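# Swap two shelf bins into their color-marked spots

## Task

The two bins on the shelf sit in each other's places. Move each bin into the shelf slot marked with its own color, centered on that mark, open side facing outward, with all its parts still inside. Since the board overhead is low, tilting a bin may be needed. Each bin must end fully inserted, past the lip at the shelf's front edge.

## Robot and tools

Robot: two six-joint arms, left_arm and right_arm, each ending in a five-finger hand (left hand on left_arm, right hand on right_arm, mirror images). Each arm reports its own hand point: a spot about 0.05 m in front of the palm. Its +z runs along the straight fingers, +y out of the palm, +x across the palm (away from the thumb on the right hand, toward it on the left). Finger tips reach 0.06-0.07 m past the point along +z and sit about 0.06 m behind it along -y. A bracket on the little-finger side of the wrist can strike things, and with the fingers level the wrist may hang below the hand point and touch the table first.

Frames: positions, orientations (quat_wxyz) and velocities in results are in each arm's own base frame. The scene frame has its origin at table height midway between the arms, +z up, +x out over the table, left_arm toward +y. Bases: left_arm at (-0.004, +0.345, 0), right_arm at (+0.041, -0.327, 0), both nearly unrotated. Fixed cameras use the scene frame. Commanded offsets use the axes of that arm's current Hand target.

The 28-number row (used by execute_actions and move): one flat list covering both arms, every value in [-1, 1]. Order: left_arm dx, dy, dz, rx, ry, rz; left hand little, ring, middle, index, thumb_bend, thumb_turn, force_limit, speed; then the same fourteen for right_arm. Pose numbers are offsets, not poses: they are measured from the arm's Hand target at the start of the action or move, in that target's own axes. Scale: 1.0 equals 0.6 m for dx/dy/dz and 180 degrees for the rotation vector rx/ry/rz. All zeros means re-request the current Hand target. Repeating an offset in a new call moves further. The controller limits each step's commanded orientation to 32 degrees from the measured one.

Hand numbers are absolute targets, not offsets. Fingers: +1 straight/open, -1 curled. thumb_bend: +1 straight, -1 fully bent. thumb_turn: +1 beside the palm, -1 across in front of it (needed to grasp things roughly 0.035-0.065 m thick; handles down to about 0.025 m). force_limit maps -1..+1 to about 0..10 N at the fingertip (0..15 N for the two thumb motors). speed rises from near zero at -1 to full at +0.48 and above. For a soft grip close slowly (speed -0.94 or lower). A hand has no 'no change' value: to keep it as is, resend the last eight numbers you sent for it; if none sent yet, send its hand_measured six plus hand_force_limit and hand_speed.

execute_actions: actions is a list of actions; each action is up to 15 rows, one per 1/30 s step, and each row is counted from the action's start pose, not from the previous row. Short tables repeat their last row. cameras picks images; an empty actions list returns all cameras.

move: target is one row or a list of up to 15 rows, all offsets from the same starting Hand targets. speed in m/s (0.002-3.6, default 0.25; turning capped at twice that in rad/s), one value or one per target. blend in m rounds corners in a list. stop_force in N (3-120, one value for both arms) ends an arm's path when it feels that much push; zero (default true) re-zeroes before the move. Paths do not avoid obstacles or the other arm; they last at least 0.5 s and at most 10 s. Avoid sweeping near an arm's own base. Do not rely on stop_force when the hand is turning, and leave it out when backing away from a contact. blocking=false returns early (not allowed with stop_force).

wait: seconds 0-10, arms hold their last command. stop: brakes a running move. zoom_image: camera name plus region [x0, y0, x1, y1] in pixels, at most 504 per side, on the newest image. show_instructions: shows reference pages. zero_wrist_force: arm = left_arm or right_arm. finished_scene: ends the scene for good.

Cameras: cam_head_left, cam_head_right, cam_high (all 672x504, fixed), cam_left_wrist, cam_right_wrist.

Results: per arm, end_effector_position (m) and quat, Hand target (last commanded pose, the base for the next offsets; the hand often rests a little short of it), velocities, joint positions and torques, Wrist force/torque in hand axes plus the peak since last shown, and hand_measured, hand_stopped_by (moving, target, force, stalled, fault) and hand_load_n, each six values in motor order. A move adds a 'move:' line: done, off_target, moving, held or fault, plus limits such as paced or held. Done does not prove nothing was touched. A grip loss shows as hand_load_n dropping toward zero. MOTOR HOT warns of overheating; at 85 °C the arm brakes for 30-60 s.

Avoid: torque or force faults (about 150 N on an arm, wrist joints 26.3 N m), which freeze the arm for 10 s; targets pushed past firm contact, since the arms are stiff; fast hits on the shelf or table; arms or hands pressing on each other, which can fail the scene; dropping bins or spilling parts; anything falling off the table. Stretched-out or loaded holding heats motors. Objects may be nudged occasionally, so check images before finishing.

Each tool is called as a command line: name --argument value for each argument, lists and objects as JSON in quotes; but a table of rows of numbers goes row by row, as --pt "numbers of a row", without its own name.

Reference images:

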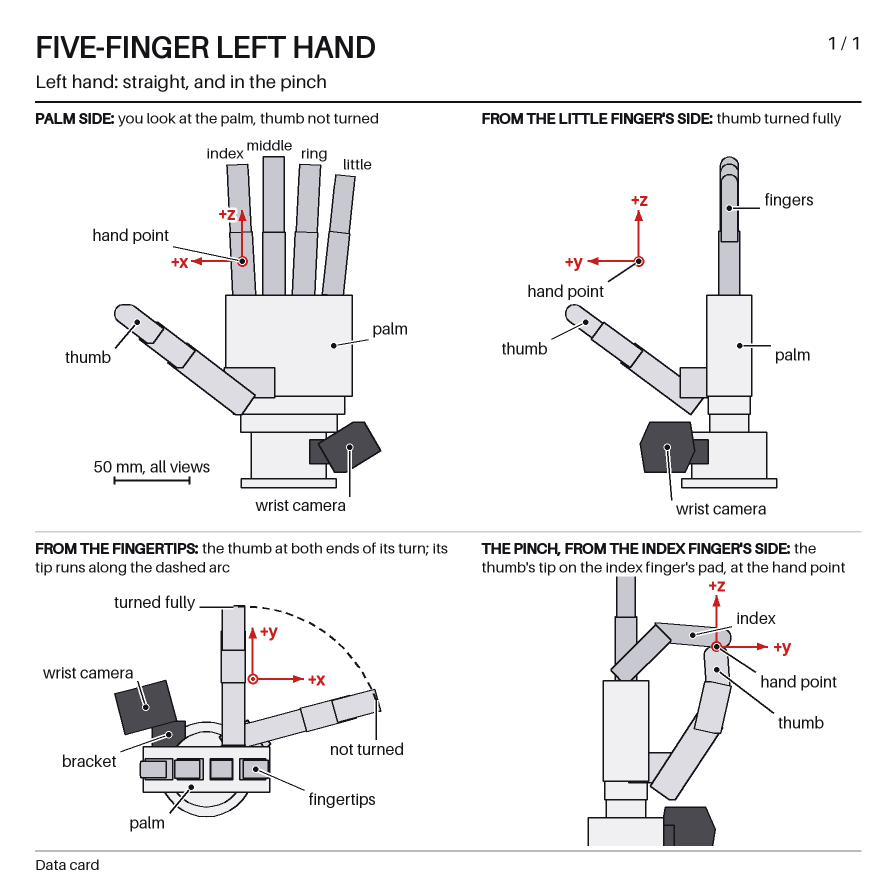

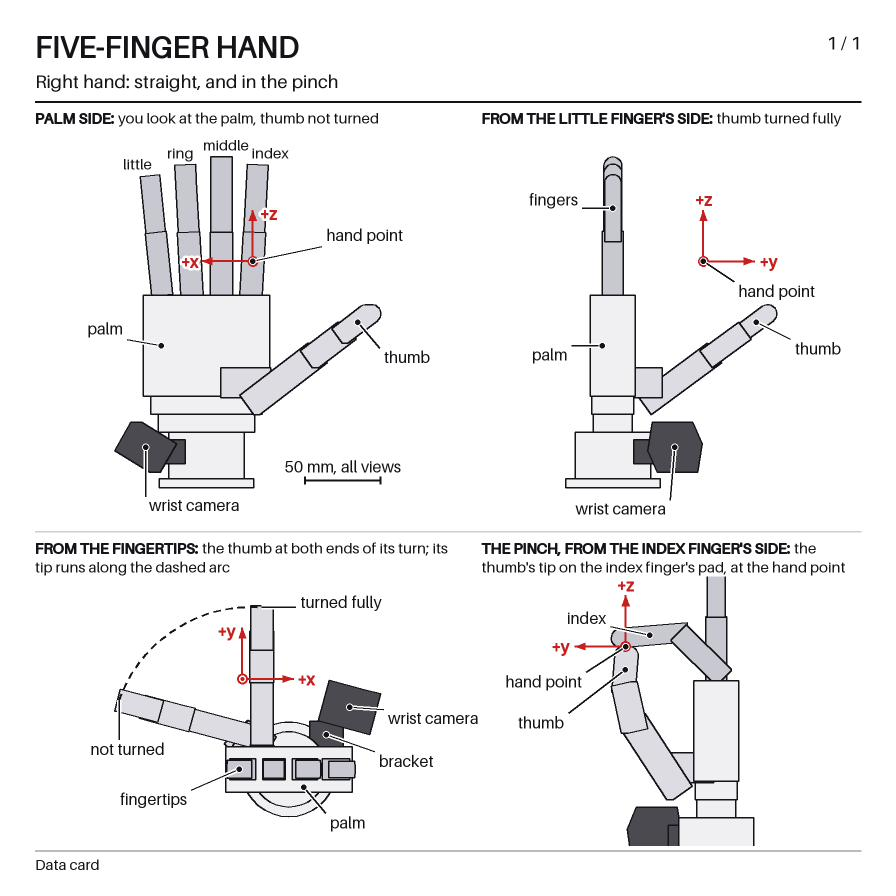

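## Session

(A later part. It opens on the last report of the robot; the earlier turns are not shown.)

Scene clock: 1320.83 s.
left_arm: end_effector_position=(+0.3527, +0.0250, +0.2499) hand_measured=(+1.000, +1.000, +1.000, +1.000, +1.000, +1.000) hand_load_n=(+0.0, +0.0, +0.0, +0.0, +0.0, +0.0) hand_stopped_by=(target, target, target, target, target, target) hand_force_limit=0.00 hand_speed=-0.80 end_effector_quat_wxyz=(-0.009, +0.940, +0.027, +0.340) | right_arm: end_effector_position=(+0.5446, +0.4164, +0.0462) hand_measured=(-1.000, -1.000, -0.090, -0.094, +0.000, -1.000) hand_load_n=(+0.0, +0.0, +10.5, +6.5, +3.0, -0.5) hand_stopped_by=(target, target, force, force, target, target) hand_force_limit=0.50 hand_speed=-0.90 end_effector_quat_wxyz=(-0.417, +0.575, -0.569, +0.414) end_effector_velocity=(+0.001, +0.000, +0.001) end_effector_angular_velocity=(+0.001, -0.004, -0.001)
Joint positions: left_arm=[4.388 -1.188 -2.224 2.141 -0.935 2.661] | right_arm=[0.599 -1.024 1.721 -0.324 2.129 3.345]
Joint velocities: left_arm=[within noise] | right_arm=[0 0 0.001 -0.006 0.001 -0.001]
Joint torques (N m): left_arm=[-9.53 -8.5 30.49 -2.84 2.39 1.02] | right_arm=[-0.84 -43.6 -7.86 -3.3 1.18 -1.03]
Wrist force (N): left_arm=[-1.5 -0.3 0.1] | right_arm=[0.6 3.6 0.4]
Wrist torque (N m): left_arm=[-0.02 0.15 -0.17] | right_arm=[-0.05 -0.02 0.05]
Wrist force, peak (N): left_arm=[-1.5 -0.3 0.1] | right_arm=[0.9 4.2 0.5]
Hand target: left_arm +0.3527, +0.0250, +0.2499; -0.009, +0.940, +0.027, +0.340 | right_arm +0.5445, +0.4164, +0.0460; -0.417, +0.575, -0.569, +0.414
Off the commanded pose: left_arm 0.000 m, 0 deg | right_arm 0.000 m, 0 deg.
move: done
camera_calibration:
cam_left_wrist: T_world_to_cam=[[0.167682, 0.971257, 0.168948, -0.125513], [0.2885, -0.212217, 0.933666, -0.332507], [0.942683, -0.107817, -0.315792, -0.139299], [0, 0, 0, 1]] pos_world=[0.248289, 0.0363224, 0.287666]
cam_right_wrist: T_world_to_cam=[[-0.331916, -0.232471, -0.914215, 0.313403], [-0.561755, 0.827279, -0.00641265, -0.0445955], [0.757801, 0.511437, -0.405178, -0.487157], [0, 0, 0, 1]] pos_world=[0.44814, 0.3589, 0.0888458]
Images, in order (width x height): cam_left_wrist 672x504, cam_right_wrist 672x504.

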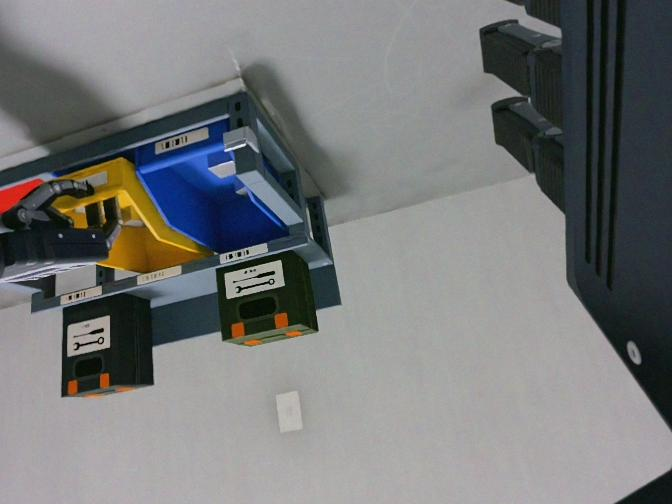

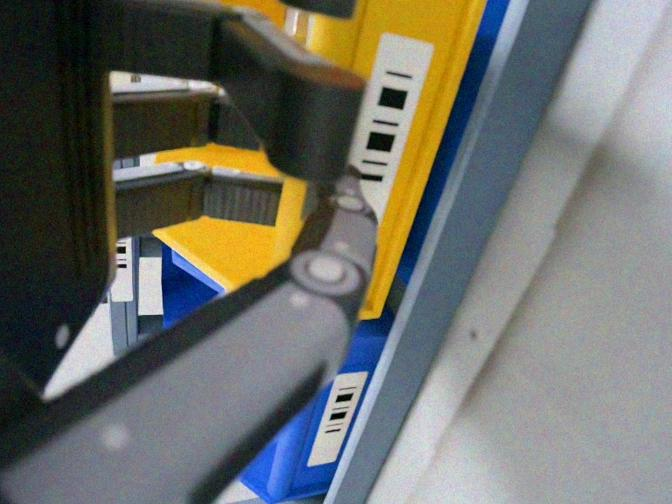

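move --target '[0,0,0,0,0,0,1,1,1,1,1,1,0,-0.8, 0,0.0243,-0.1141,0,0,0,-1,-1,-0.6,-0.6,0,-1,0.5,-0.9]' --speed 0.05 --cameras '["all"]'

Scene clock: 1343.20 s.
left_arm: end_effector_position=(+0.3527, +0.0250, +0.2499) hand_measured=(+1.000, +1.000, +1.000, +1.000, +1.000, +1.000) hand_load_n=(+0.0, +0.0, +0.0, +0.0, +0.0, +0.0) hand_stopped_by=(target, target, target, target, target, target) hand_force_limit=0.00 hand_speed=-0.80 end_effector_quat_wxyz=(-0.009, +0.940, +0.027, +0.340) | right_arm: end_effector_position=(+0.4747, +0.4157, +0.0533) hand_measured=(-1.000, -1.000, -0.090, -0.094, +0.000, -1.000) hand_load_n=(+0.0, +0.0, +8.5, +5.5, +3.0, +0.0) hand_stopped_by=(target, target, force, force, target, target) hand_force_limit=0.50 hand_speed=-0.90 end_effector_quat_wxyz=(-0.417, +0.575, -0.569, +0.414) end_effector_velocity=(+0.004, +0.000, +0.000) end_effector_angular_velocity=(+0.002, -0.001, +0.000)
Joint positions: left_arm=[4.388 -1.188 -2.224 2.141 -0.935 2.661] | right_arm=[0.689 -1.11 1.846 -0.339 2.213 3.386]
Joint velocities: left_arm=[within noise] | right_arm=[-0.006 0.003 -0.007 0 -0.006 -0.002]
Joint torques (N m): left_arm=[-9.45 -8.2 30.52 -2.71 2.34 0.84] | right_arm=[-7.57 -33.81 -29.66 -2.56 -1.15 -1.25]
Wrist force (N): left_arm=[-1.2 -0.3 -0.2] | right_arm=[0.3 3.5 0.0]
Wrist torque (N m): left_arm=[0.00 0.10 -0.14] | right_arm=[-0.02 0.02 0.06]
Wrist force, peak (N): left_arm=[-1.3 -0.5 0.1] | right_arm=[0.7 4.2 0.5]
Hand target: left_arm +0.3527, +0.0250, +0.2499; -0.009, +0.940, +0.027, +0.340 | right_arm +0.4749, +0.4158, +0.0533; -0.417, +0.575, -0.569, +0.414
Off the commanded pose: left_arm 0.000 m, 0 deg | right_arm 0.000 m, 0 deg.
move: done
camera_calibration:
cam_left_wrist: T_world_to_cam=[[0.167682, 0.971257, 0.168948, -0.125513], [0.2885, -0.212217, 0.933666, -0.332507], [0.942683, -0.107817, -0.315792, -0.139299], [0, 0, 0, 1]] pos_world=[0.248289, 0.0363224, 0.287666]
cam_right_wrist: T_world_to_cam=[[-0.332037, -0.232664, -0.914122, 0.296637], [-0.561661, 0.827341, -0.00656377, -0.0832814], [0.757818, 0.511248, -0.405386, -0.43087], [0, 0, 0, 1]] pos_world=[0.37824, 0.3582, 0.0959466]

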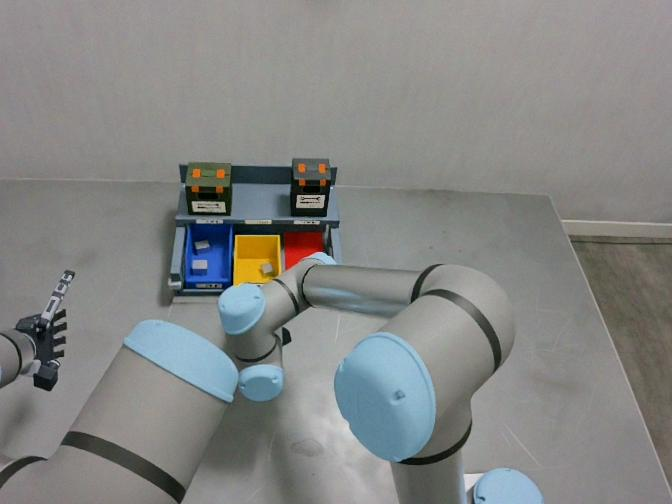

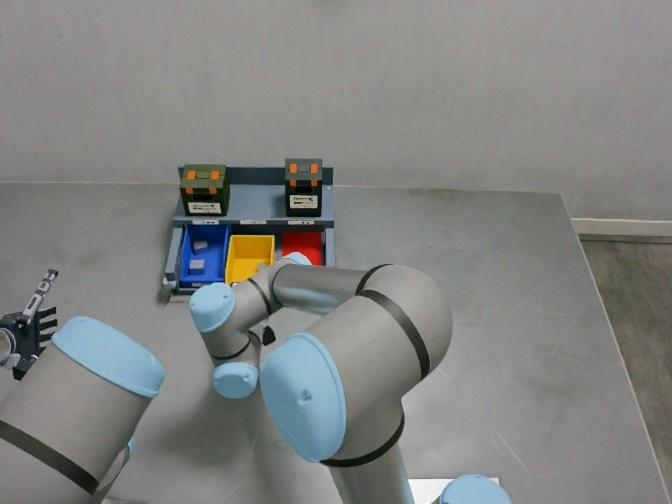

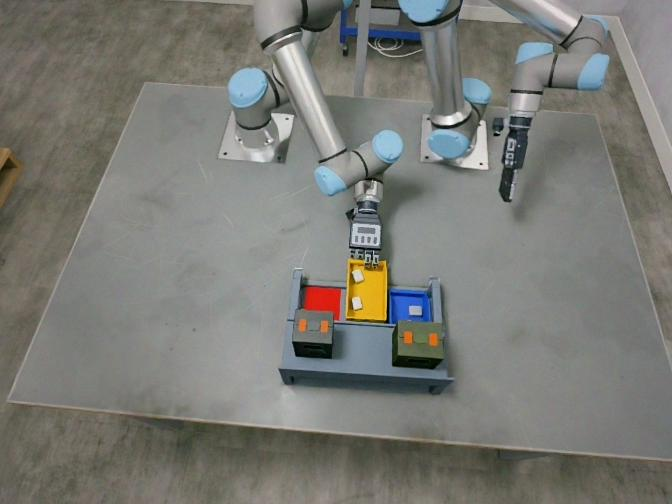

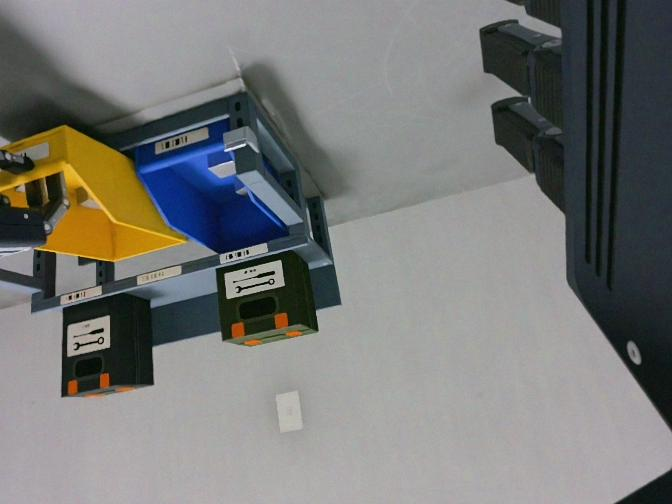

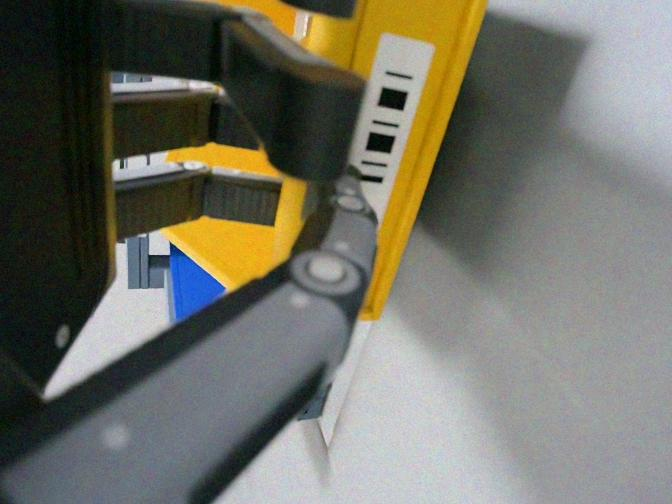

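move --target '[0,0,0,0,0,0,1,1,1,1,1,1,0,-0.8, 0,-0.0159,-0.0052,0,0,0,-1,-1,-0.6,-0.6,0,-1,0.5,-0.9]' --speed 0.03 --cameras '["cam_left_wrist","cam_high"]'

zoom_image --camera "cam_left_wrist" --region '[0, 80, 240, 280]'

zoom_image --camera "cam_high" --region '[280, 230, 460, 400]'

Scene clock: 1363.50 s.
left_arm: end_effector_position=(+0.3527, +0.0250, +0.2499) hand_measured=(+1.000, +1.000, +1.000, +1.000, +1.000, +1.000) hand_load_n=(+0.0, +0.0, +0.0, +0.0, +0.0, +0.0) hand_stopped_by=(target, target, target, target, target, target) hand_force_limit=0.00 hand_speed=-0.80 end_effector_quat_wxyz=(-0.009, +0.940, +0.027, +0.340) | right_arm: end_effector_position=(+0.4749, +0.4158, +0.0635) hand_measured=(-1.000, -1.000, -0.090, -0.094, +0.000, -1.000) hand_load_n=(+0.0, +0.0, +7.0, +4.5, +3.0, -0.5) hand_stopped_by=(target, target, force, force, target, target) hand_force_limit=0.50 hand_speed=-0.90 end_effector_quat_wxyz=(-0.417, +0.575, -0.569, +0.414)
Joint positions: left_arm=[4.388 -1.188 -2.224 2.141 -0.935 2.661] | right_arm=[0.689 -1.127 1.838 -0.315 2.212 3.385]
Joint torques (N m): left_arm=[-9.94 -7.97 30.22 -2.65 2.39 0.81] | right_arm=[2.7 -31.16 -18.65 -1.82 0.76 -0.5]
Wrist force (N): left_arm=[-0.9 -0.6 0.1] | right_arm=[0.5 3.8 0.7]
Wrist torque (N m): left_arm=[-0.05 0.06 -0.12] | right_arm=[-0.01 -0.01 0.08]
Wrist force, peak (N): left_arm=[-1.4 -0.5 0.1] | right_arm=[0.6 3.9 0.8]
Hand target: left_arm +0.3527, +0.0250, +0.2499; -0.009, +0.940, +0.027, +0.340 | right_arm +0.4749, +0.4158, +0.0634; -0.417, +0.575, -0.569, +0.414
Off the commanded pose: left_arm 0.000 m, 0 deg | right_arm 0.000 m, 0 deg.
move: done
camera_calibration:
cam_left_wrist: T_world_to_cam=[[0.167682, 0.971257, 0.168948, -0.125513], [0.2885, -0.212217, 0.933666, -0.332507], [0.942683, -0.107817, -0.315792, -0.139299], [0, 0, 0, 1]] pos_world=[0.248289, 0.0363224, 0.287666]
Images, in order (width x height): cam_high 672x504, cam_left_wrist 672x504.

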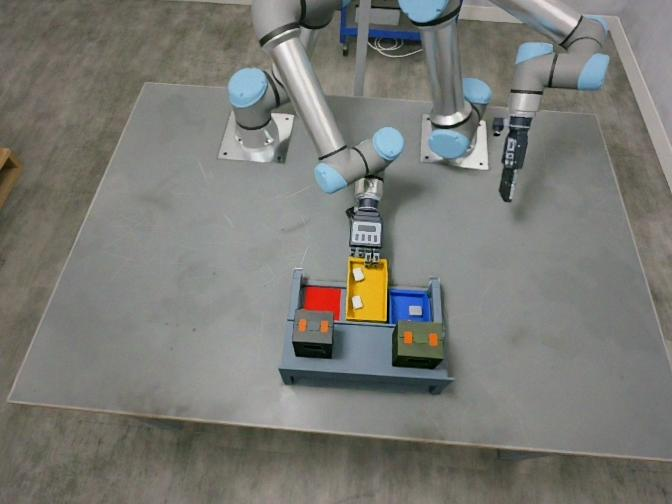

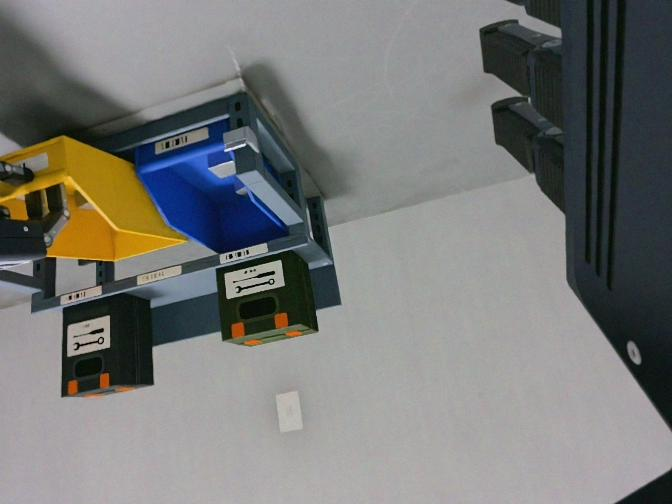

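Scaled by 2.100 from the camera's 672x504 image, which has a finer 960x720 frame.

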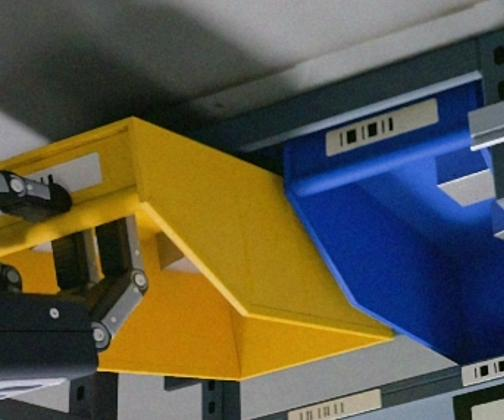

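Scaled by 2.800 from the camera's 672x504 image, which has a finer 960x720 frame.

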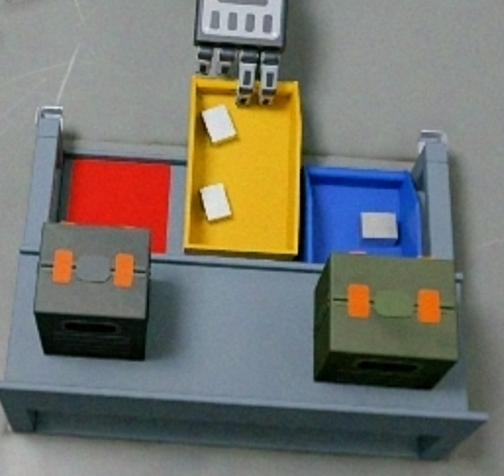

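move --target '[0,0,0,0,0,0,1,1,1,1,1,1,0,-0.8, 0,0.0333,0.0108,0,0,0,-1,-1,-0.6,-0.6,0,-1,0.5,-0.9]' --speed 0.03 --stop_force 4 --cameras '["cam_left_wrist","cam_high"]'

zoom_image --camera "cam_left_wrist" --region '[0, 80, 240, 280]'

Scene clock: 1440.47 s.
left_arm: end_effector_position=(+0.3527, +0.0250, +0.2499) hand_measured=(+1.000, +1.000, +1.000, +1.000, +1.000, +1.000) hand_load_n=(+0.0, +0.0, +0.0, +0.0, +0.0, +0.0) hand_stopped_by=(target, target, target, target, target, target) hand_force_limit=0.00 hand_speed=-0.80 end_effector_quat_wxyz=(-0.009, +0.940, +0.027, +0.340) | right_arm: end_effector_position=(+0.4748, +0.4158, +0.0490) hand_measured=(-1.000, -1.000, -0.090, -0.094, +0.002, -1.000) hand_load_n=(+0.0, +0.0, +5.0, +3.0, +4.0, +0.0) hand_stopped_by=(target, target, force, force, target, target) hand_force_limit=0.50 hand_speed=-0.90 end_effector_quat_wxyz=(-0.417, +0.575, -0.569, +0.414)
Joint positions: left_arm=[4.388 -1.188 -2.224 2.141 -0.935 2.661] | right_arm=[0.689 -1.103 1.849 -0.35 2.212 3.385]
Joint torques (N m): left_arm=[-9.22 -8.44 29.86 -2.52 2.28 0.75] | right_arm=[3.1 -32.21 -27.09 -1.15 1.23 0.83]
Wrist force (N): left_arm=[-0.8 -0.5 0.0] | right_arm=[1.1 -0.3 0.4]
Wrist torque (N m): left_arm=[-0.05 0.06 -0.12] | right_arm=[0.01 0.00 0.02]
Wrist force, peak (N): left_arm=[-1.3 -0.5 0.2] | right_arm=[0.4 3.9 0.4]
Hand target: left_arm +0.3527, +0.0250, +0.2499; -0.009, +0.940, +0.027, +0.340 | right_arm +0.4748, +0.4158, +0.0490; -0.417, +0.575, -0.569, +0.414 (not the last commanded pose)
Off the commanded pose: left_arm 0.000 m, 0 deg | right_arm 0.007 m, 0 deg.
move: contact (right_arm)
camera_calibration:
cam_left_wrist: T_world_to_cam=[[0.167682, 0.971257, 0.168948, -0.125513], [0.2885, -0.212217, 0.933666, -0.332507], [0.942683, -0.107817, -0.315792, -0.139299], [0, 0, 0, 1]] pos_world=[0.248289, 0.0363224, 0.287666]
Images, in order (width x height): cam_high 672x504, cam_left_wrist 672x504.

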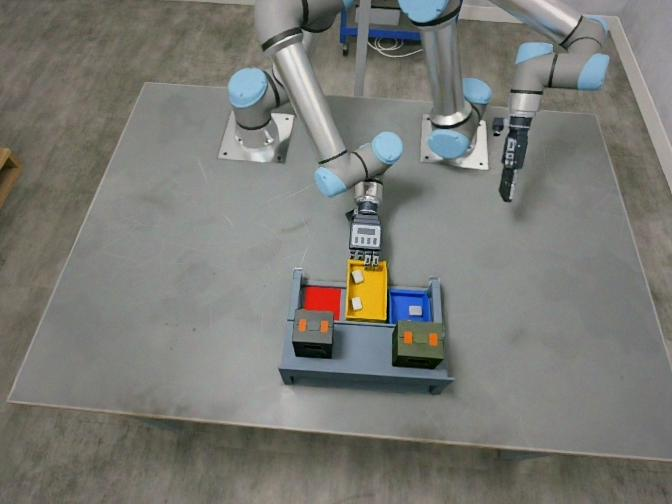

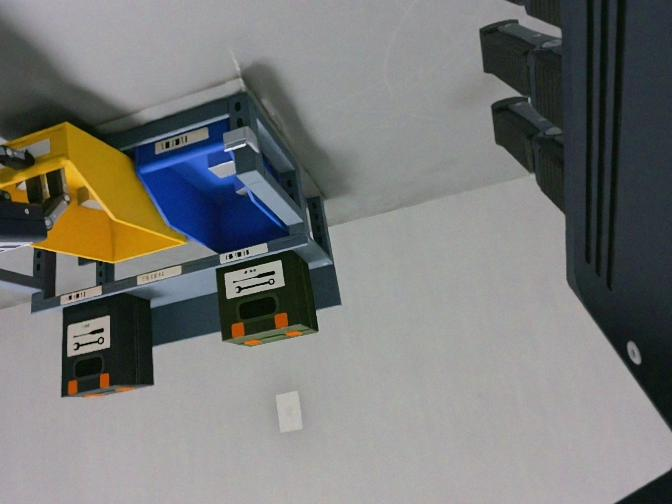

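Scaled by 2.100 from the camera's 672x504 image, which has a finer 960x720 frame.

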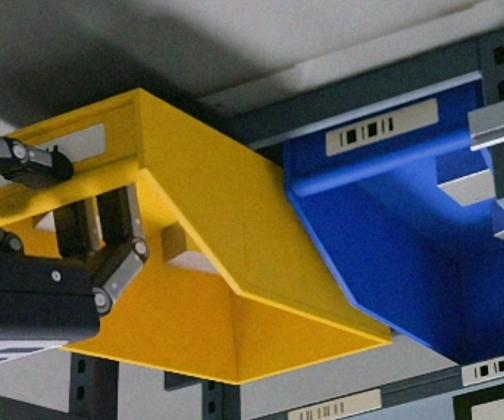

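move --target '[0,0,0,0,0,0,1,1,1,1,1,1,0,-0.8, 0,0,0,0,0,0,-1,-1,0.25,0.25,0.1,-1,0.5,-0.7]' --cameras '["cam_left_wrist","cam_right_wrist"]'

Scene clock: 1466.57 s.
left_arm: end_effector_position=(+0.3527, +0.0250, +0.2499) hand_measured=(+1.000, +1.000, +1.000, +1.000, +1.000, +1.000) hand_load_n=(+0.0, +0.0, +0.0, +0.0, +0.0, +0.0) hand_stopped_by=(target, target, target, target, target, target) hand_force_limit=0.00 hand_speed=-0.80 end_effector_quat_wxyz=(-0.009, +0.940, +0.027, +0.340) | right_arm: end_effector_position=(+0.4748, +0.4158, +0.0490) hand_measured=(-1.000, -1.000, +0.250, +0.250, +0.100, -1.000) hand_load_n=(+0.5, +0.0, +0.0, +0.0, +0.0, +0.0) hand_stopped_by=(target, target, target, target, target, target) hand_force_limit=0.50 hand_speed=-0.70 end_effector_quat_wxyz=(-0.417, +0.575, -0.569, +0.414)
Joint positions: left_arm=[4.388 -1.188 -2.224 2.141 -0.935 2.661] | right_arm=[0.689 -1.103 1.849 -0.35 2.212 3.385]
Joint torques (N m): left_arm=[-9.66 -8.67 30.1 -2.45 2.28 0.71] | right_arm=[3.38 -32.69 -26.36 -1.2 1.22 0.79]
Wrist force (N): left_arm=[-1.0 -0.1 -0.1] | right_arm=[0.6 1.0 -0.5]
Wrist torque (N m): left_arm=[0.02 0.08 -0.15] | right_arm=[0.05 0.01 0.03]
Wrist force, peak (N): left_arm=[-1.4 -0.4 0.0] | right_arm=[1.2 1.0 0.7]
Hand target: left_arm +0.3527, +0.0250, +0.2499; -0.009, +0.940, +0.027, +0.340 | right_arm +0.4748, +0.4158, +0.0490; -0.417, +0.575, -0.569, +0.414
Off the commanded pose: left_arm 0.000 m, 0 deg | right_arm 0.000 m, 0 deg.
move: done
camera_calibration:
cam_left_wrist: T_world_to_cam=[[0.167682, 0.971257, 0.168948, -0.125513], [0.2885, -0.212217, 0.933666, -0.332507], [0.942683, -0.107817, -0.315792, -0.139299], [0, 0, 0, 1]] pos_world=[0.248289, 0.0363224, 0.287666]
cam_right_wrist: T_world_to_cam=[[-0.331916, -0.232692, -0.914159, 0.29274], [-0.561691, 0.82732, -0.0066473, -0.0831708], [0.757849, 0.511268, -0.405302, -0.432792], [0, 0, 0, 1]] pos_world=[0.37844, 0.3582, 0.0916461]
Images, in order (width x height): cam_left_wrist 672x504, cam_right_wrist 672x504.

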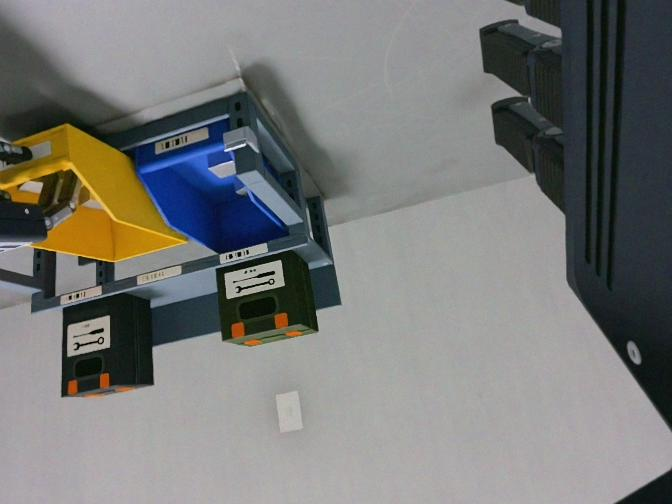

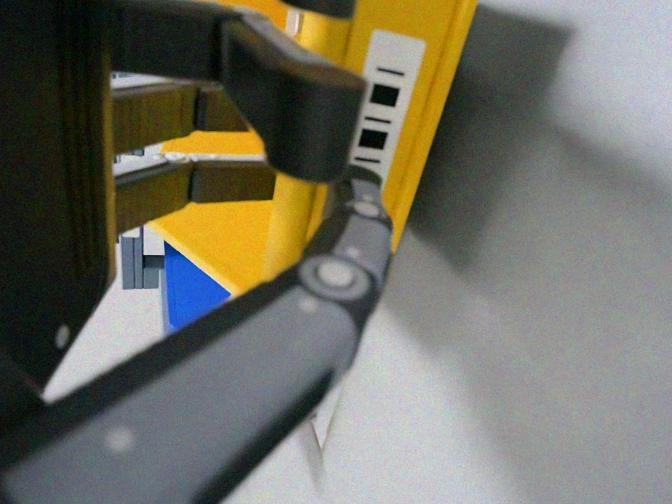

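move --pt "0 0 0 0 0 0 1 1 1 1 1 1 0 -0.8 0 -0.1268 -0.0412 0 0 0 -1 -1 0.25 0.25 0.1 -1 0.5 -0.7" --pt "0.129 0.0833 0.1072 -0.1333 -0.2173 -0.0482 1 1 1 1 1 1 0 -0.8 0.425 -0.2829 -0.213 -0.4133 0.2201 0.5061 1 1 1 1 1 1 0.5 0" --speed '[0.1,0.3]' --cameras '["all"]'

Scene clock: 1506.00 s.
left_arm: end_effector_position=(+0.4560, -0.0193, +0.2501) hand_measured=(+1.000, +1.000, +1.000, +1.000, +1.000, +1.000) hand_load_n=(+0.0, +0.0, +0.0, +0.0, +0.0, +0.0) hand_stopped_by=(target, target, target, target, target, target) hand_force_limit=0.00 hand_speed=-0.80 end_effector_quat_wxyz=(+0.217, +0.976, +0.027, +0.006) | right_arm: end_effector_position=(+0.4080, +0.1605, +0.2504) hand_measured=(+1.000, +1.000, +1.000, +1.000, +1.000, +1.000) hand_load_n=(+0.0, +0.0, +0.0, +0.0, +0.0, +0.0) hand_stopped_by=(target, target, target, target, target, target) hand_force_limit=0.50 hand_speed=0.00 end_effector_quat_wxyz=(-0.001, -0.004, +0.976, +0.216)
Joint positions: left_arm=[3.773 -1.923 -1.57 1.673 -1.207 2.192] | right_arm=[-0.359 -1.363 1.736 1.364 1.167 4.311]
Joint torques (N m): left_arm=[11.38 47.18 2.75 -4.34 2 1.95] | right_arm=[-5.55 -35.65 -25.25 3.61 -1.59 1.02]
Wrist force (N): left_arm=[0.1 -0.9 -0.1] | right_arm=[0.0 0.1 -0.1]
Wrist torque (N m): left_arm=[-0.01 -0.03 0.01] | right_arm=[0.09 0.00 -0.08]
Wrist force, peak (N): left_arm=[-1.3 -0.5 0.3] | right_arm=[0.6 1.8 -0.4]
Hand target: left_arm +0.4560, -0.0193, +0.2501; +0.217, +0.976, +0.027, +0.006 | right_arm +0.4080, +0.1605, +0.2504; -0.001, -0.004, +0.976, +0.216
Off the commanded pose: left_arm 0.000 m, 0 deg | right_arm 0.000 m, 0 deg.
move: done
camera_calibration:
cam_left_wrist: T_world_to_cam=[[0.230328, 0.879232, -0.417014, 0.0164167], [0.806784, 0.0670742, 0.587028, -0.516093], [0.544104, -0.471649, -0.693901, 0.0279074], [0, 0, 0, 1]] pos_world=[0.39741, 0.0333449, 0.329172]
cam_right_wrist: T_world_to_cam=[[-0.235699, 0.866001, 0.441009, -0.159666], [0.832871, -0.0538334, 0.550843, -0.475353], [0.500771, 0.497136, -0.708579, 0.0130576], [0, 0, 0, 1]] pos_world=[0.351736, 0.106189, 0.341511]

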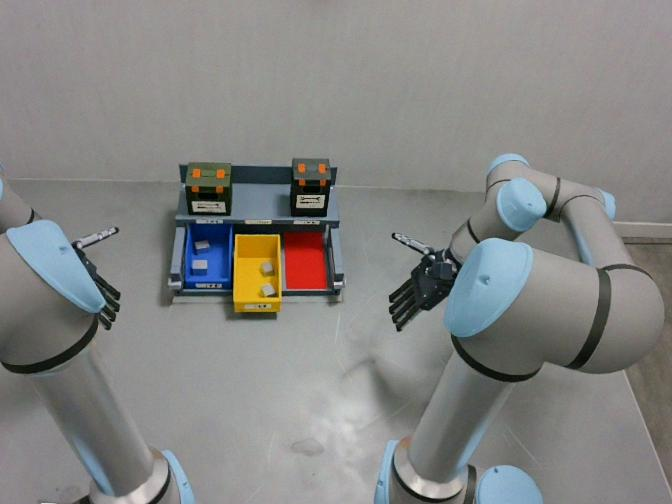

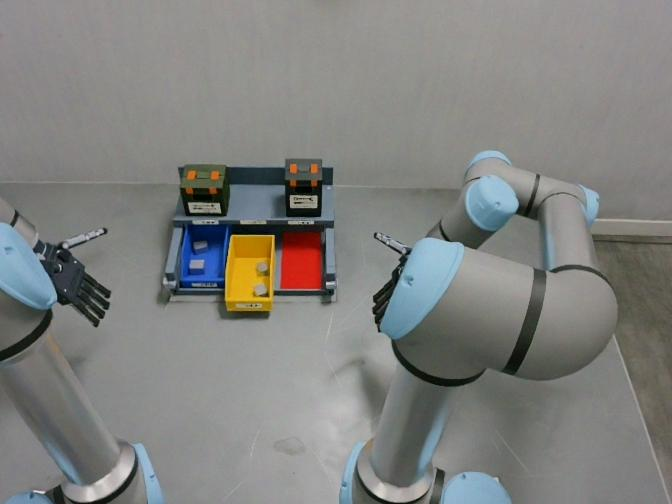

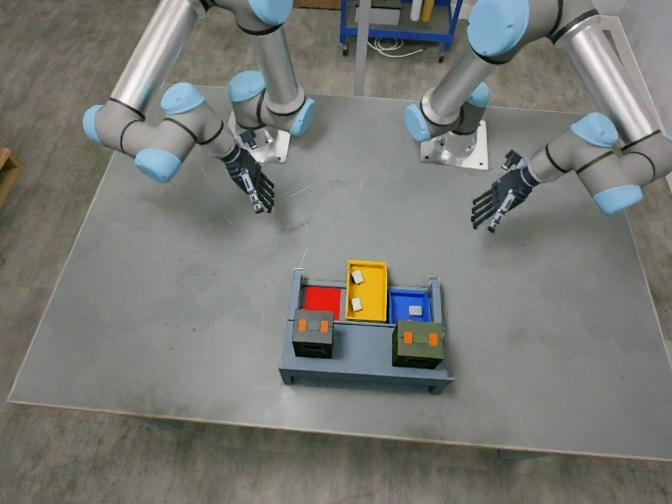

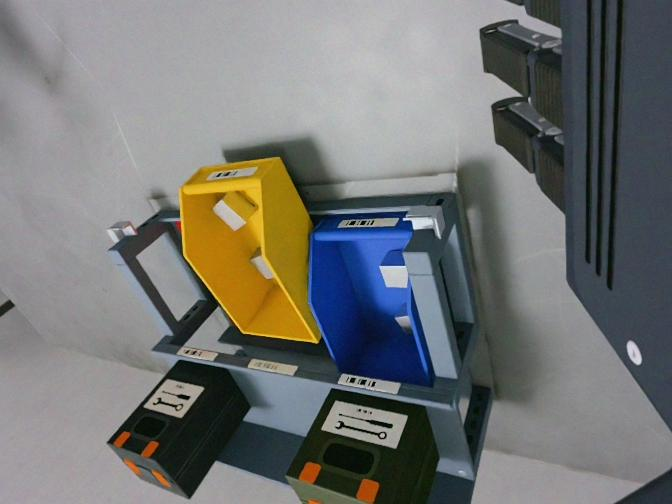

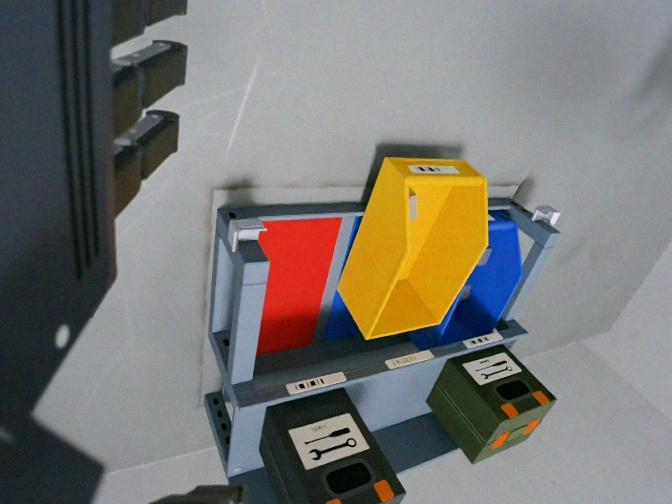

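zoom_image --camera "cam_right_wrist" --region '[320, 130, 560, 360]'

zoom_image --camera "cam_left_wrist" --region '[160, 130, 460, 410]'

Scaled by 2.100 from the camera's 672x504 image, which has a finer 960x720 frame.

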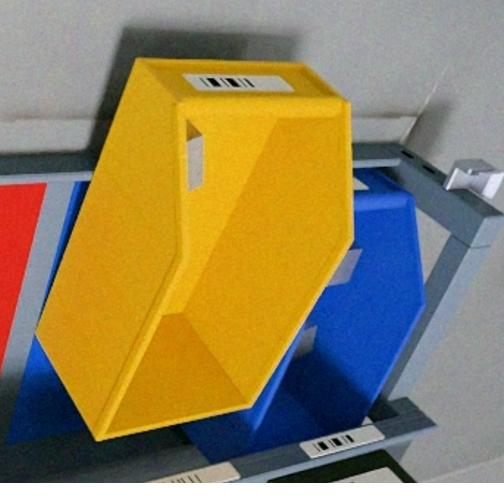

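Scaled by 1.680 from the camera's 672x504 image, which has a finer 960x720 frame.

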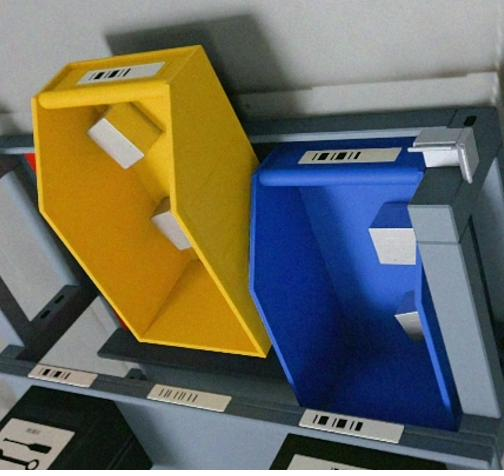

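move --pt "0.2047 0.1975 0.1843 0 0 0 1 1 1 1 1 1 0 -0.8 -0.2045 0.2058 0.1887 0 0 0 1 1 1 1 1 1 0.5 0" --pt "0.2047 0.1503 0.2855 0 0 0 1 1 1 1 1 1 0 -0.8 -0.2045 0.1587 0.2898 0 0 0 1 1 1 1 1 1 0.5 0" --speed '[0.2,0.08]' --cameras '["all"]'

Scene clock: 1580.27 s.
left_arm: end_effector_position=(+0.5872, -0.1665, +0.1330) hand_measured=(+1.000, +1.000, +1.000, +1.000, +1.000, +1.000) hand_load_n=(+0.0, +0.0, +0.0, +0.0, +0.0, +0.0) hand_stopped_by=(target, target, target, target, target, target) hand_force_limit=0.00 hand_speed=-0.80 end_effector_quat_wxyz=(+0.217, +0.976, +0.027, +0.006) | right_arm: end_effector_position=(+0.5292, +0.3212, +0.1326) hand_measured=(+1.000, +1.000, +1.000, +1.000, +1.000, +1.000) hand_load_n=(+0.0, +0.0, +0.0, +0.0, -0.5, +0.0) hand_stopped_by=(target, target, target, target, target, target) hand_force_limit=0.50 hand_speed=0.00 end_effector_quat_wxyz=(-0.001, -0.004, +0.976, +0.216)
Joint positions: left_arm=[3.373 -2.269 -1.298 1.915 -1.14 1.764] | right_arm=[0.055 -0.933 1.374 1.109 1.137 4.763]
Joint torques (N m): left_arm=[-9.26 59.46 29.16 -4.01 2.31 -1.74] | right_arm=[-5.72 -53.01 -27.98 4.65 -2.38 -0.91]
Wrist force (N): left_arm=[-0.1 -0.6 0.0] | right_arm=[0.0 -0.1 0.5]
Wrist torque (N m): left_arm=[0.03 0.01 -0.07] | right_arm=[0.00 -0.04 -0.05]
Wrist force, peak (N): left_arm=[-0.9 -2.2 -1.0] | right_arm=[-0.9 1.0 1.5]
Hand target: left_arm +0.5873, -0.1664, +0.1331; +0.217, +0.976, +0.027, +0.006 | right_arm +0.5293, +0.3211, +0.1327; -0.001, -0.004, +0.976, +0.216
Off the commanded pose: left_arm 0.000 m, 0 deg | right_arm 0.000 m, 0 deg.
move: done
camera_calibration:
cam_left_wrist: T_world_to_cam=[[0.230106, 0.879175, -0.417255, 0.0668621], [0.807057, 0.0671863, 0.586638, -0.543385], [0.543792, -0.471738, -0.694085, -0.193921], [0, 0, 0, 1]] pos_world=[0.528609, -0.113755, 0.212071]
cam_right_wrist: T_world_to_cam=[[-0.235632, 0.866007, 0.441032, -0.21831], [0.832956, -0.0538234, 0.550715, -0.502832], [0.500661, 0.497126, -0.708663, -0.210802], [0, 0, 0, 1]] pos_world=[0.472937, 0.266789, 0.223811]

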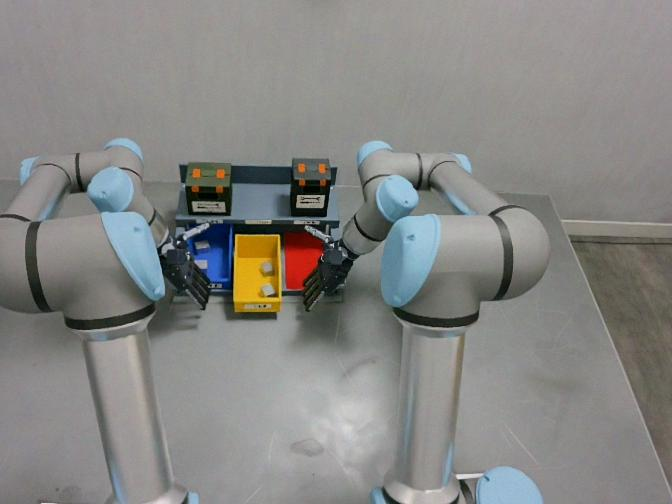

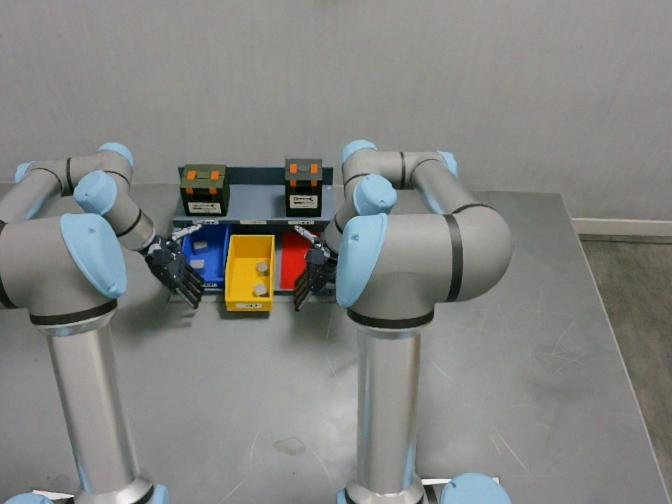

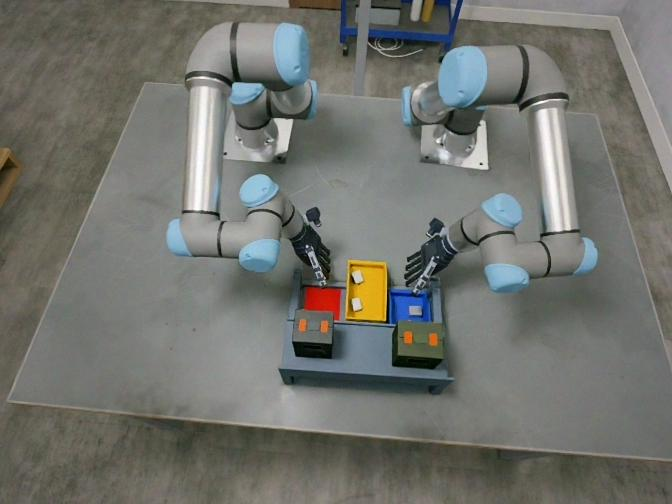

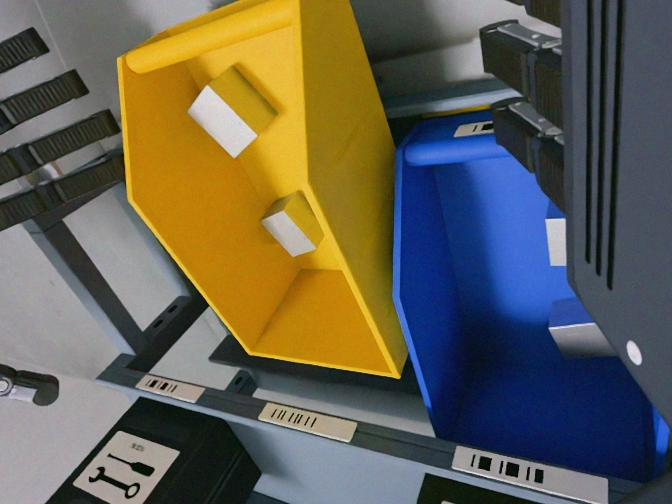

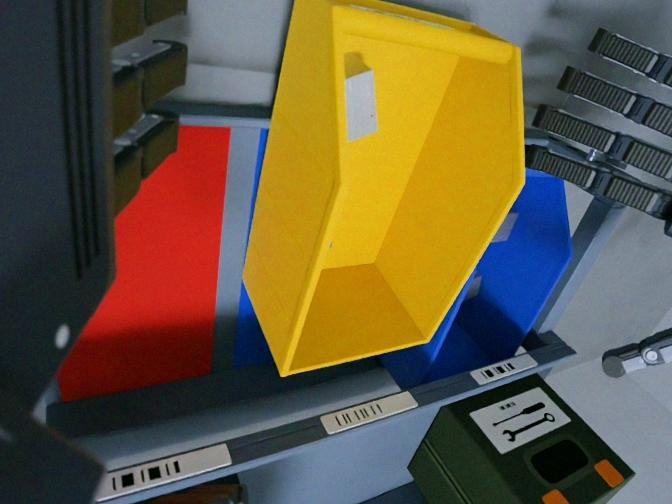

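move --target '[0,0.0876,0.0408,0,0,0,1,1,1,1,1,1,0,-0.8, 0,0.0876,0.0408,0,0,0,1,1,1,1,1,1,0.5,0]' --speed 0.025 --stop_force 6 --cameras '["cam_left_wrist","cam_right_wrist","cam_high"]'

Scene clock: 1600.90 s.
left_arm: end_effector_position=(+0.5901, -0.2166, +0.1332) hand_measured=(+1.000, +1.000, +1.000, +1.000, +1.000, +1.000) hand_load_n=(+0.0, +0.0, +0.5, +0.0, +0.0, +0.0) hand_stopped_by=(target, target, target, target, target, target) hand_force_limit=0.00 hand_speed=-0.80 end_effector_quat_wxyz=(+0.217, +0.976, +0.027, +0.006) | right_arm: end_effector_position=(+0.5289, +0.3716, +0.1326) hand_measured=(+1.000, +1.000, +1.000, +1.000, +1.000, +1.000) hand_load_n=(+0.0, +0.0, +0.5, +0.0, +0.0, +0.0) hand_stopped_by=(target, target, target, target, target, target) hand_force_limit=0.50 hand_speed=0.00 end_effector_quat_wxyz=(-0.001, -0.004, +0.977, +0.215)
Joint positions: left_arm=[3.28 -2.279 -1.269 1.938 -1.135 1.662] | right_arm=[0.152 -0.899 1.303 1.101 1.141 4.87]
Joint torques (N m): left_arm=[2.93 59.43 1.85 -4.29 0.88 -1.77] | right_arm=[5.78 -55.17 -6.37 2.93 -0.68 1.17]
Wrist force (N): left_arm=[0.9 -5.3 -2.3] | right_arm=[0.3 -4.3 -1.9]
Wrist torque (N m): left_arm=[0.35 0.01 0.08] | right_arm=[0.44 -0.26 -0.11]
Wrist force, peak (N): left_arm=[0.8 -19.2 -8.4] | right_arm=[0.5 -16.1 -7.7]
Hand target: left_arm +0.5901, -0.2166, +0.1332; +0.217, +0.976, +0.027, +0.006 (not the last commanded pose) | right_arm +0.5289, +0.3716, +0.1326; -0.001, -0.004, +0.977, +0.215 (not the last commanded pose)
Off the commanded pose: left_arm 0.008 m, 0 deg | right_arm 0.008 m, 0 deg.
move: contact (left_arm, right_arm)
camera_calibration:
cam_left_wrist: T_world_to_cam=[[0.230376, 0.87919, -0.417075, 0.110234], [0.806787, 0.0670712, 0.587023, -0.542427], [0.544079, -0.471727, -0.693868, -0.219236], [0, 0, 0, 1]] pos_world=[0.53151, -0.163955, 0.212272]
cam_right_wrist: T_world_to_cam=[[-0.235752, 0.866063, 0.440858, -0.262017], [0.832796, -0.053764, 0.550963, -0.499723], [0.500871, 0.497035, -0.708579, -0.235867], [0, 0, 0, 1]] pos_world=[0.472535, 0.31729, 0.223711]
Images, in order (width x height): cam_high 672x504, cam_left_wrist 672x504, cam_right_wrist 672x504.

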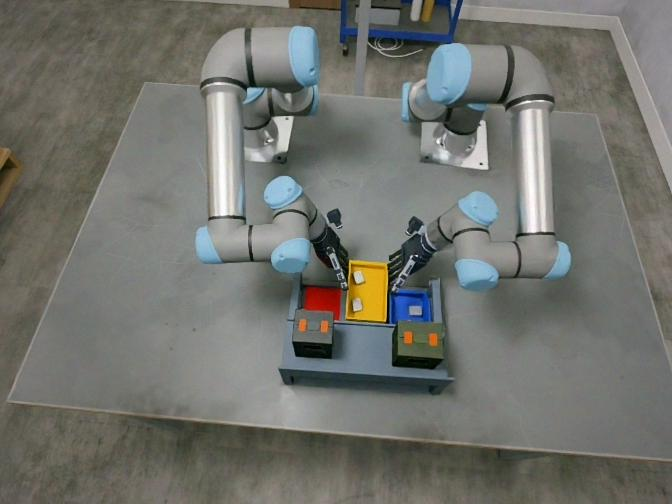

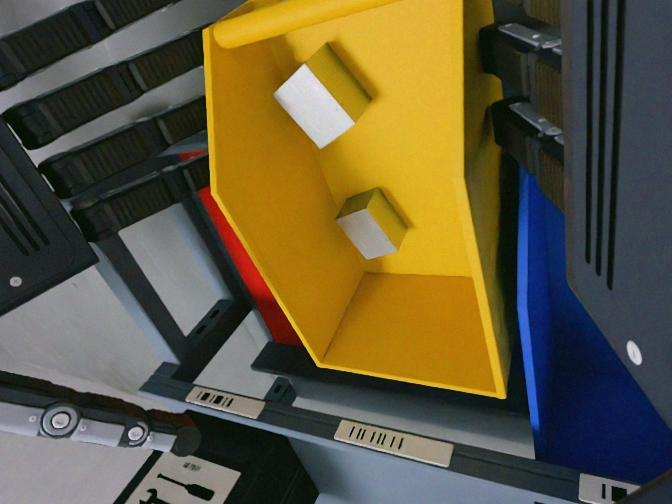

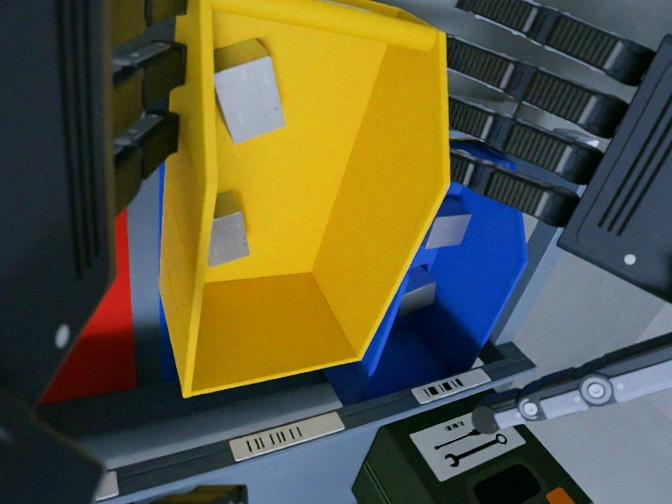

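move --target '[0,0.0045,0.0021,0,0,0,1,1,1,1,1,1,0,-0.8, 0,0.0045,0.0021,0,0,0,1,1,1,1,1,1,0.5,0]' --speed 0.02

Scene clock: 1612.00 s.
left_arm: end_effector_position=(+0.5903, -0.2194, +0.1332) hand_measured=(+1.000, +1.000, +1.000, +1.000, +1.000, +1.000) hand_load_n=(+0.0, -0.5, +6.5, +0.0, +0.0, +0.0) hand_stopped_by=(target, target, target, target, target, target) hand_force_limit=0.00 hand_speed=-0.80 end_effector_quat_wxyz=(+0.217, +0.976, +0.027, +0.006) | right_arm: end_effector_position=(+0.5289, +0.3745, +0.1325) hand_measured=(+1.000, +1.000, +1.000, +1.000, +1.000, +1.000) hand_load_n=(+0.0, +0.0, +11.0, +0.5, +0.0, +0.0) hand_stopped_by=(target, target, target, target, target, target) hand_force_limit=0.50 hand_speed=0.00 end_effector_quat_wxyz=(-0.001, -0.004, +0.977, +0.215)
Joint positions: left_arm=[3.274 -2.28 -1.266 1.94 -1.135 1.655] | right_arm=[0.158 -0.896 1.298 1.101 1.142 4.877]
Joint torques (N m): left_arm=[-36.72 28.97 24.28 -1.75 16.67 -0.04] | right_arm=[26.93 -43.25 -27.11 -0.77 -15.27 -0.16]
Wrist force (N): left_arm=[0.2 -49.8 -26.7] | right_arm=[2.9 -45.8 -23.8]
Wrist torque (N m): left_arm=[3.67 -0.57 1.11] | right_arm=[4.25 0.34 -0.99]
Wrist force, peak (N): left_arm=[0.2 -49.8 -26.7] | right_arm=[2.9 -46.3 -23.0]
Hand target: left_arm +0.5902, -0.2196, +0.1332; +0.217, +0.976, +0.027, +0.006 | right_arm +0.5288, +0.3746, +0.1326; -0.001, -0.004, +0.977, +0.215
Off the commanded pose: left_arm 0.000 m, 0 deg | right_arm 0.000 m, 0 deg.
move: done

move --target '[0,-0.0033,-0.0015,0,0,0,1,1,1,1,1,1,0,-0.8, 0,-0.0033,-0.0015,0,0,0,1,1,1,1,1,1,0.5,0]' --speed 0.02

Scene clock: 1633.27 s.
left_arm: end_effector_position=(+0.5901, -0.2175, +0.1332) hand_measured=(+1.000, +1.000, +1.000, +1.000, +1.000, +1.000) hand_load_n=(+0.0, +0.0, +2.0, +0.0, +0.0, +0.0) hand_stopped_by=(target, target, target, target, target, target) hand_force_limit=0.00 hand_speed=-0.80 end_effector_quat_wxyz=(+0.217, +0.976, +0.027, +0.006) | right_arm: end_effector_position=(+0.5288, +0.3724, +0.1326) hand_measured=(+1.000, +1.000, +1.000, +1.000, +1.000, +1.000) hand_load_n=(+0.0, +0.0, +3.5, +0.0, -0.5, +0.0) hand_stopped_by=(target, target, target, target, target, target) hand_force_limit=0.50 hand_speed=0.00 end_effector_quat_wxyz=(-0.001, -0.004, +0.976, +0.216)
Joint positions: left_arm=[3.278 -2.279 -1.268 1.939 -1.134 1.66] | right_arm=[0.154 -0.898 1.302 1.101 1.141 4.872]
Joint torques (N m): left_arm=[-1.18 59.54 3.9 -4.32 4.79 1.18] | right_arm=[5.54 -51.63 -12.32 0.69 -4.72 -0.81]
Wrist force (N): left_arm=[1.5 -19.3 -9.1] | right_arm=[0.5 -16.3 -8.2]
Wrist torque (N m): left_arm=[1.07 -0.15 0.43] | right_arm=[1.51 -0.11 -0.36]
Wrist force, peak (N): left_arm=[0.0 -50.2 -26.9] | right_arm=[2.6 -46.9 -22.6]
Hand target: left_arm +0.5901, -0.2174, +0.1332; +0.217, +0.976, +0.027, +0.006 | right_arm +0.5289, +0.3724, +0.1326; -0.001, -0.004, +0.977, +0.215
Off the commanded pose: left_arm 0.000 m, 0 deg | right_arm 0.000 m, 0 deg.
move: done


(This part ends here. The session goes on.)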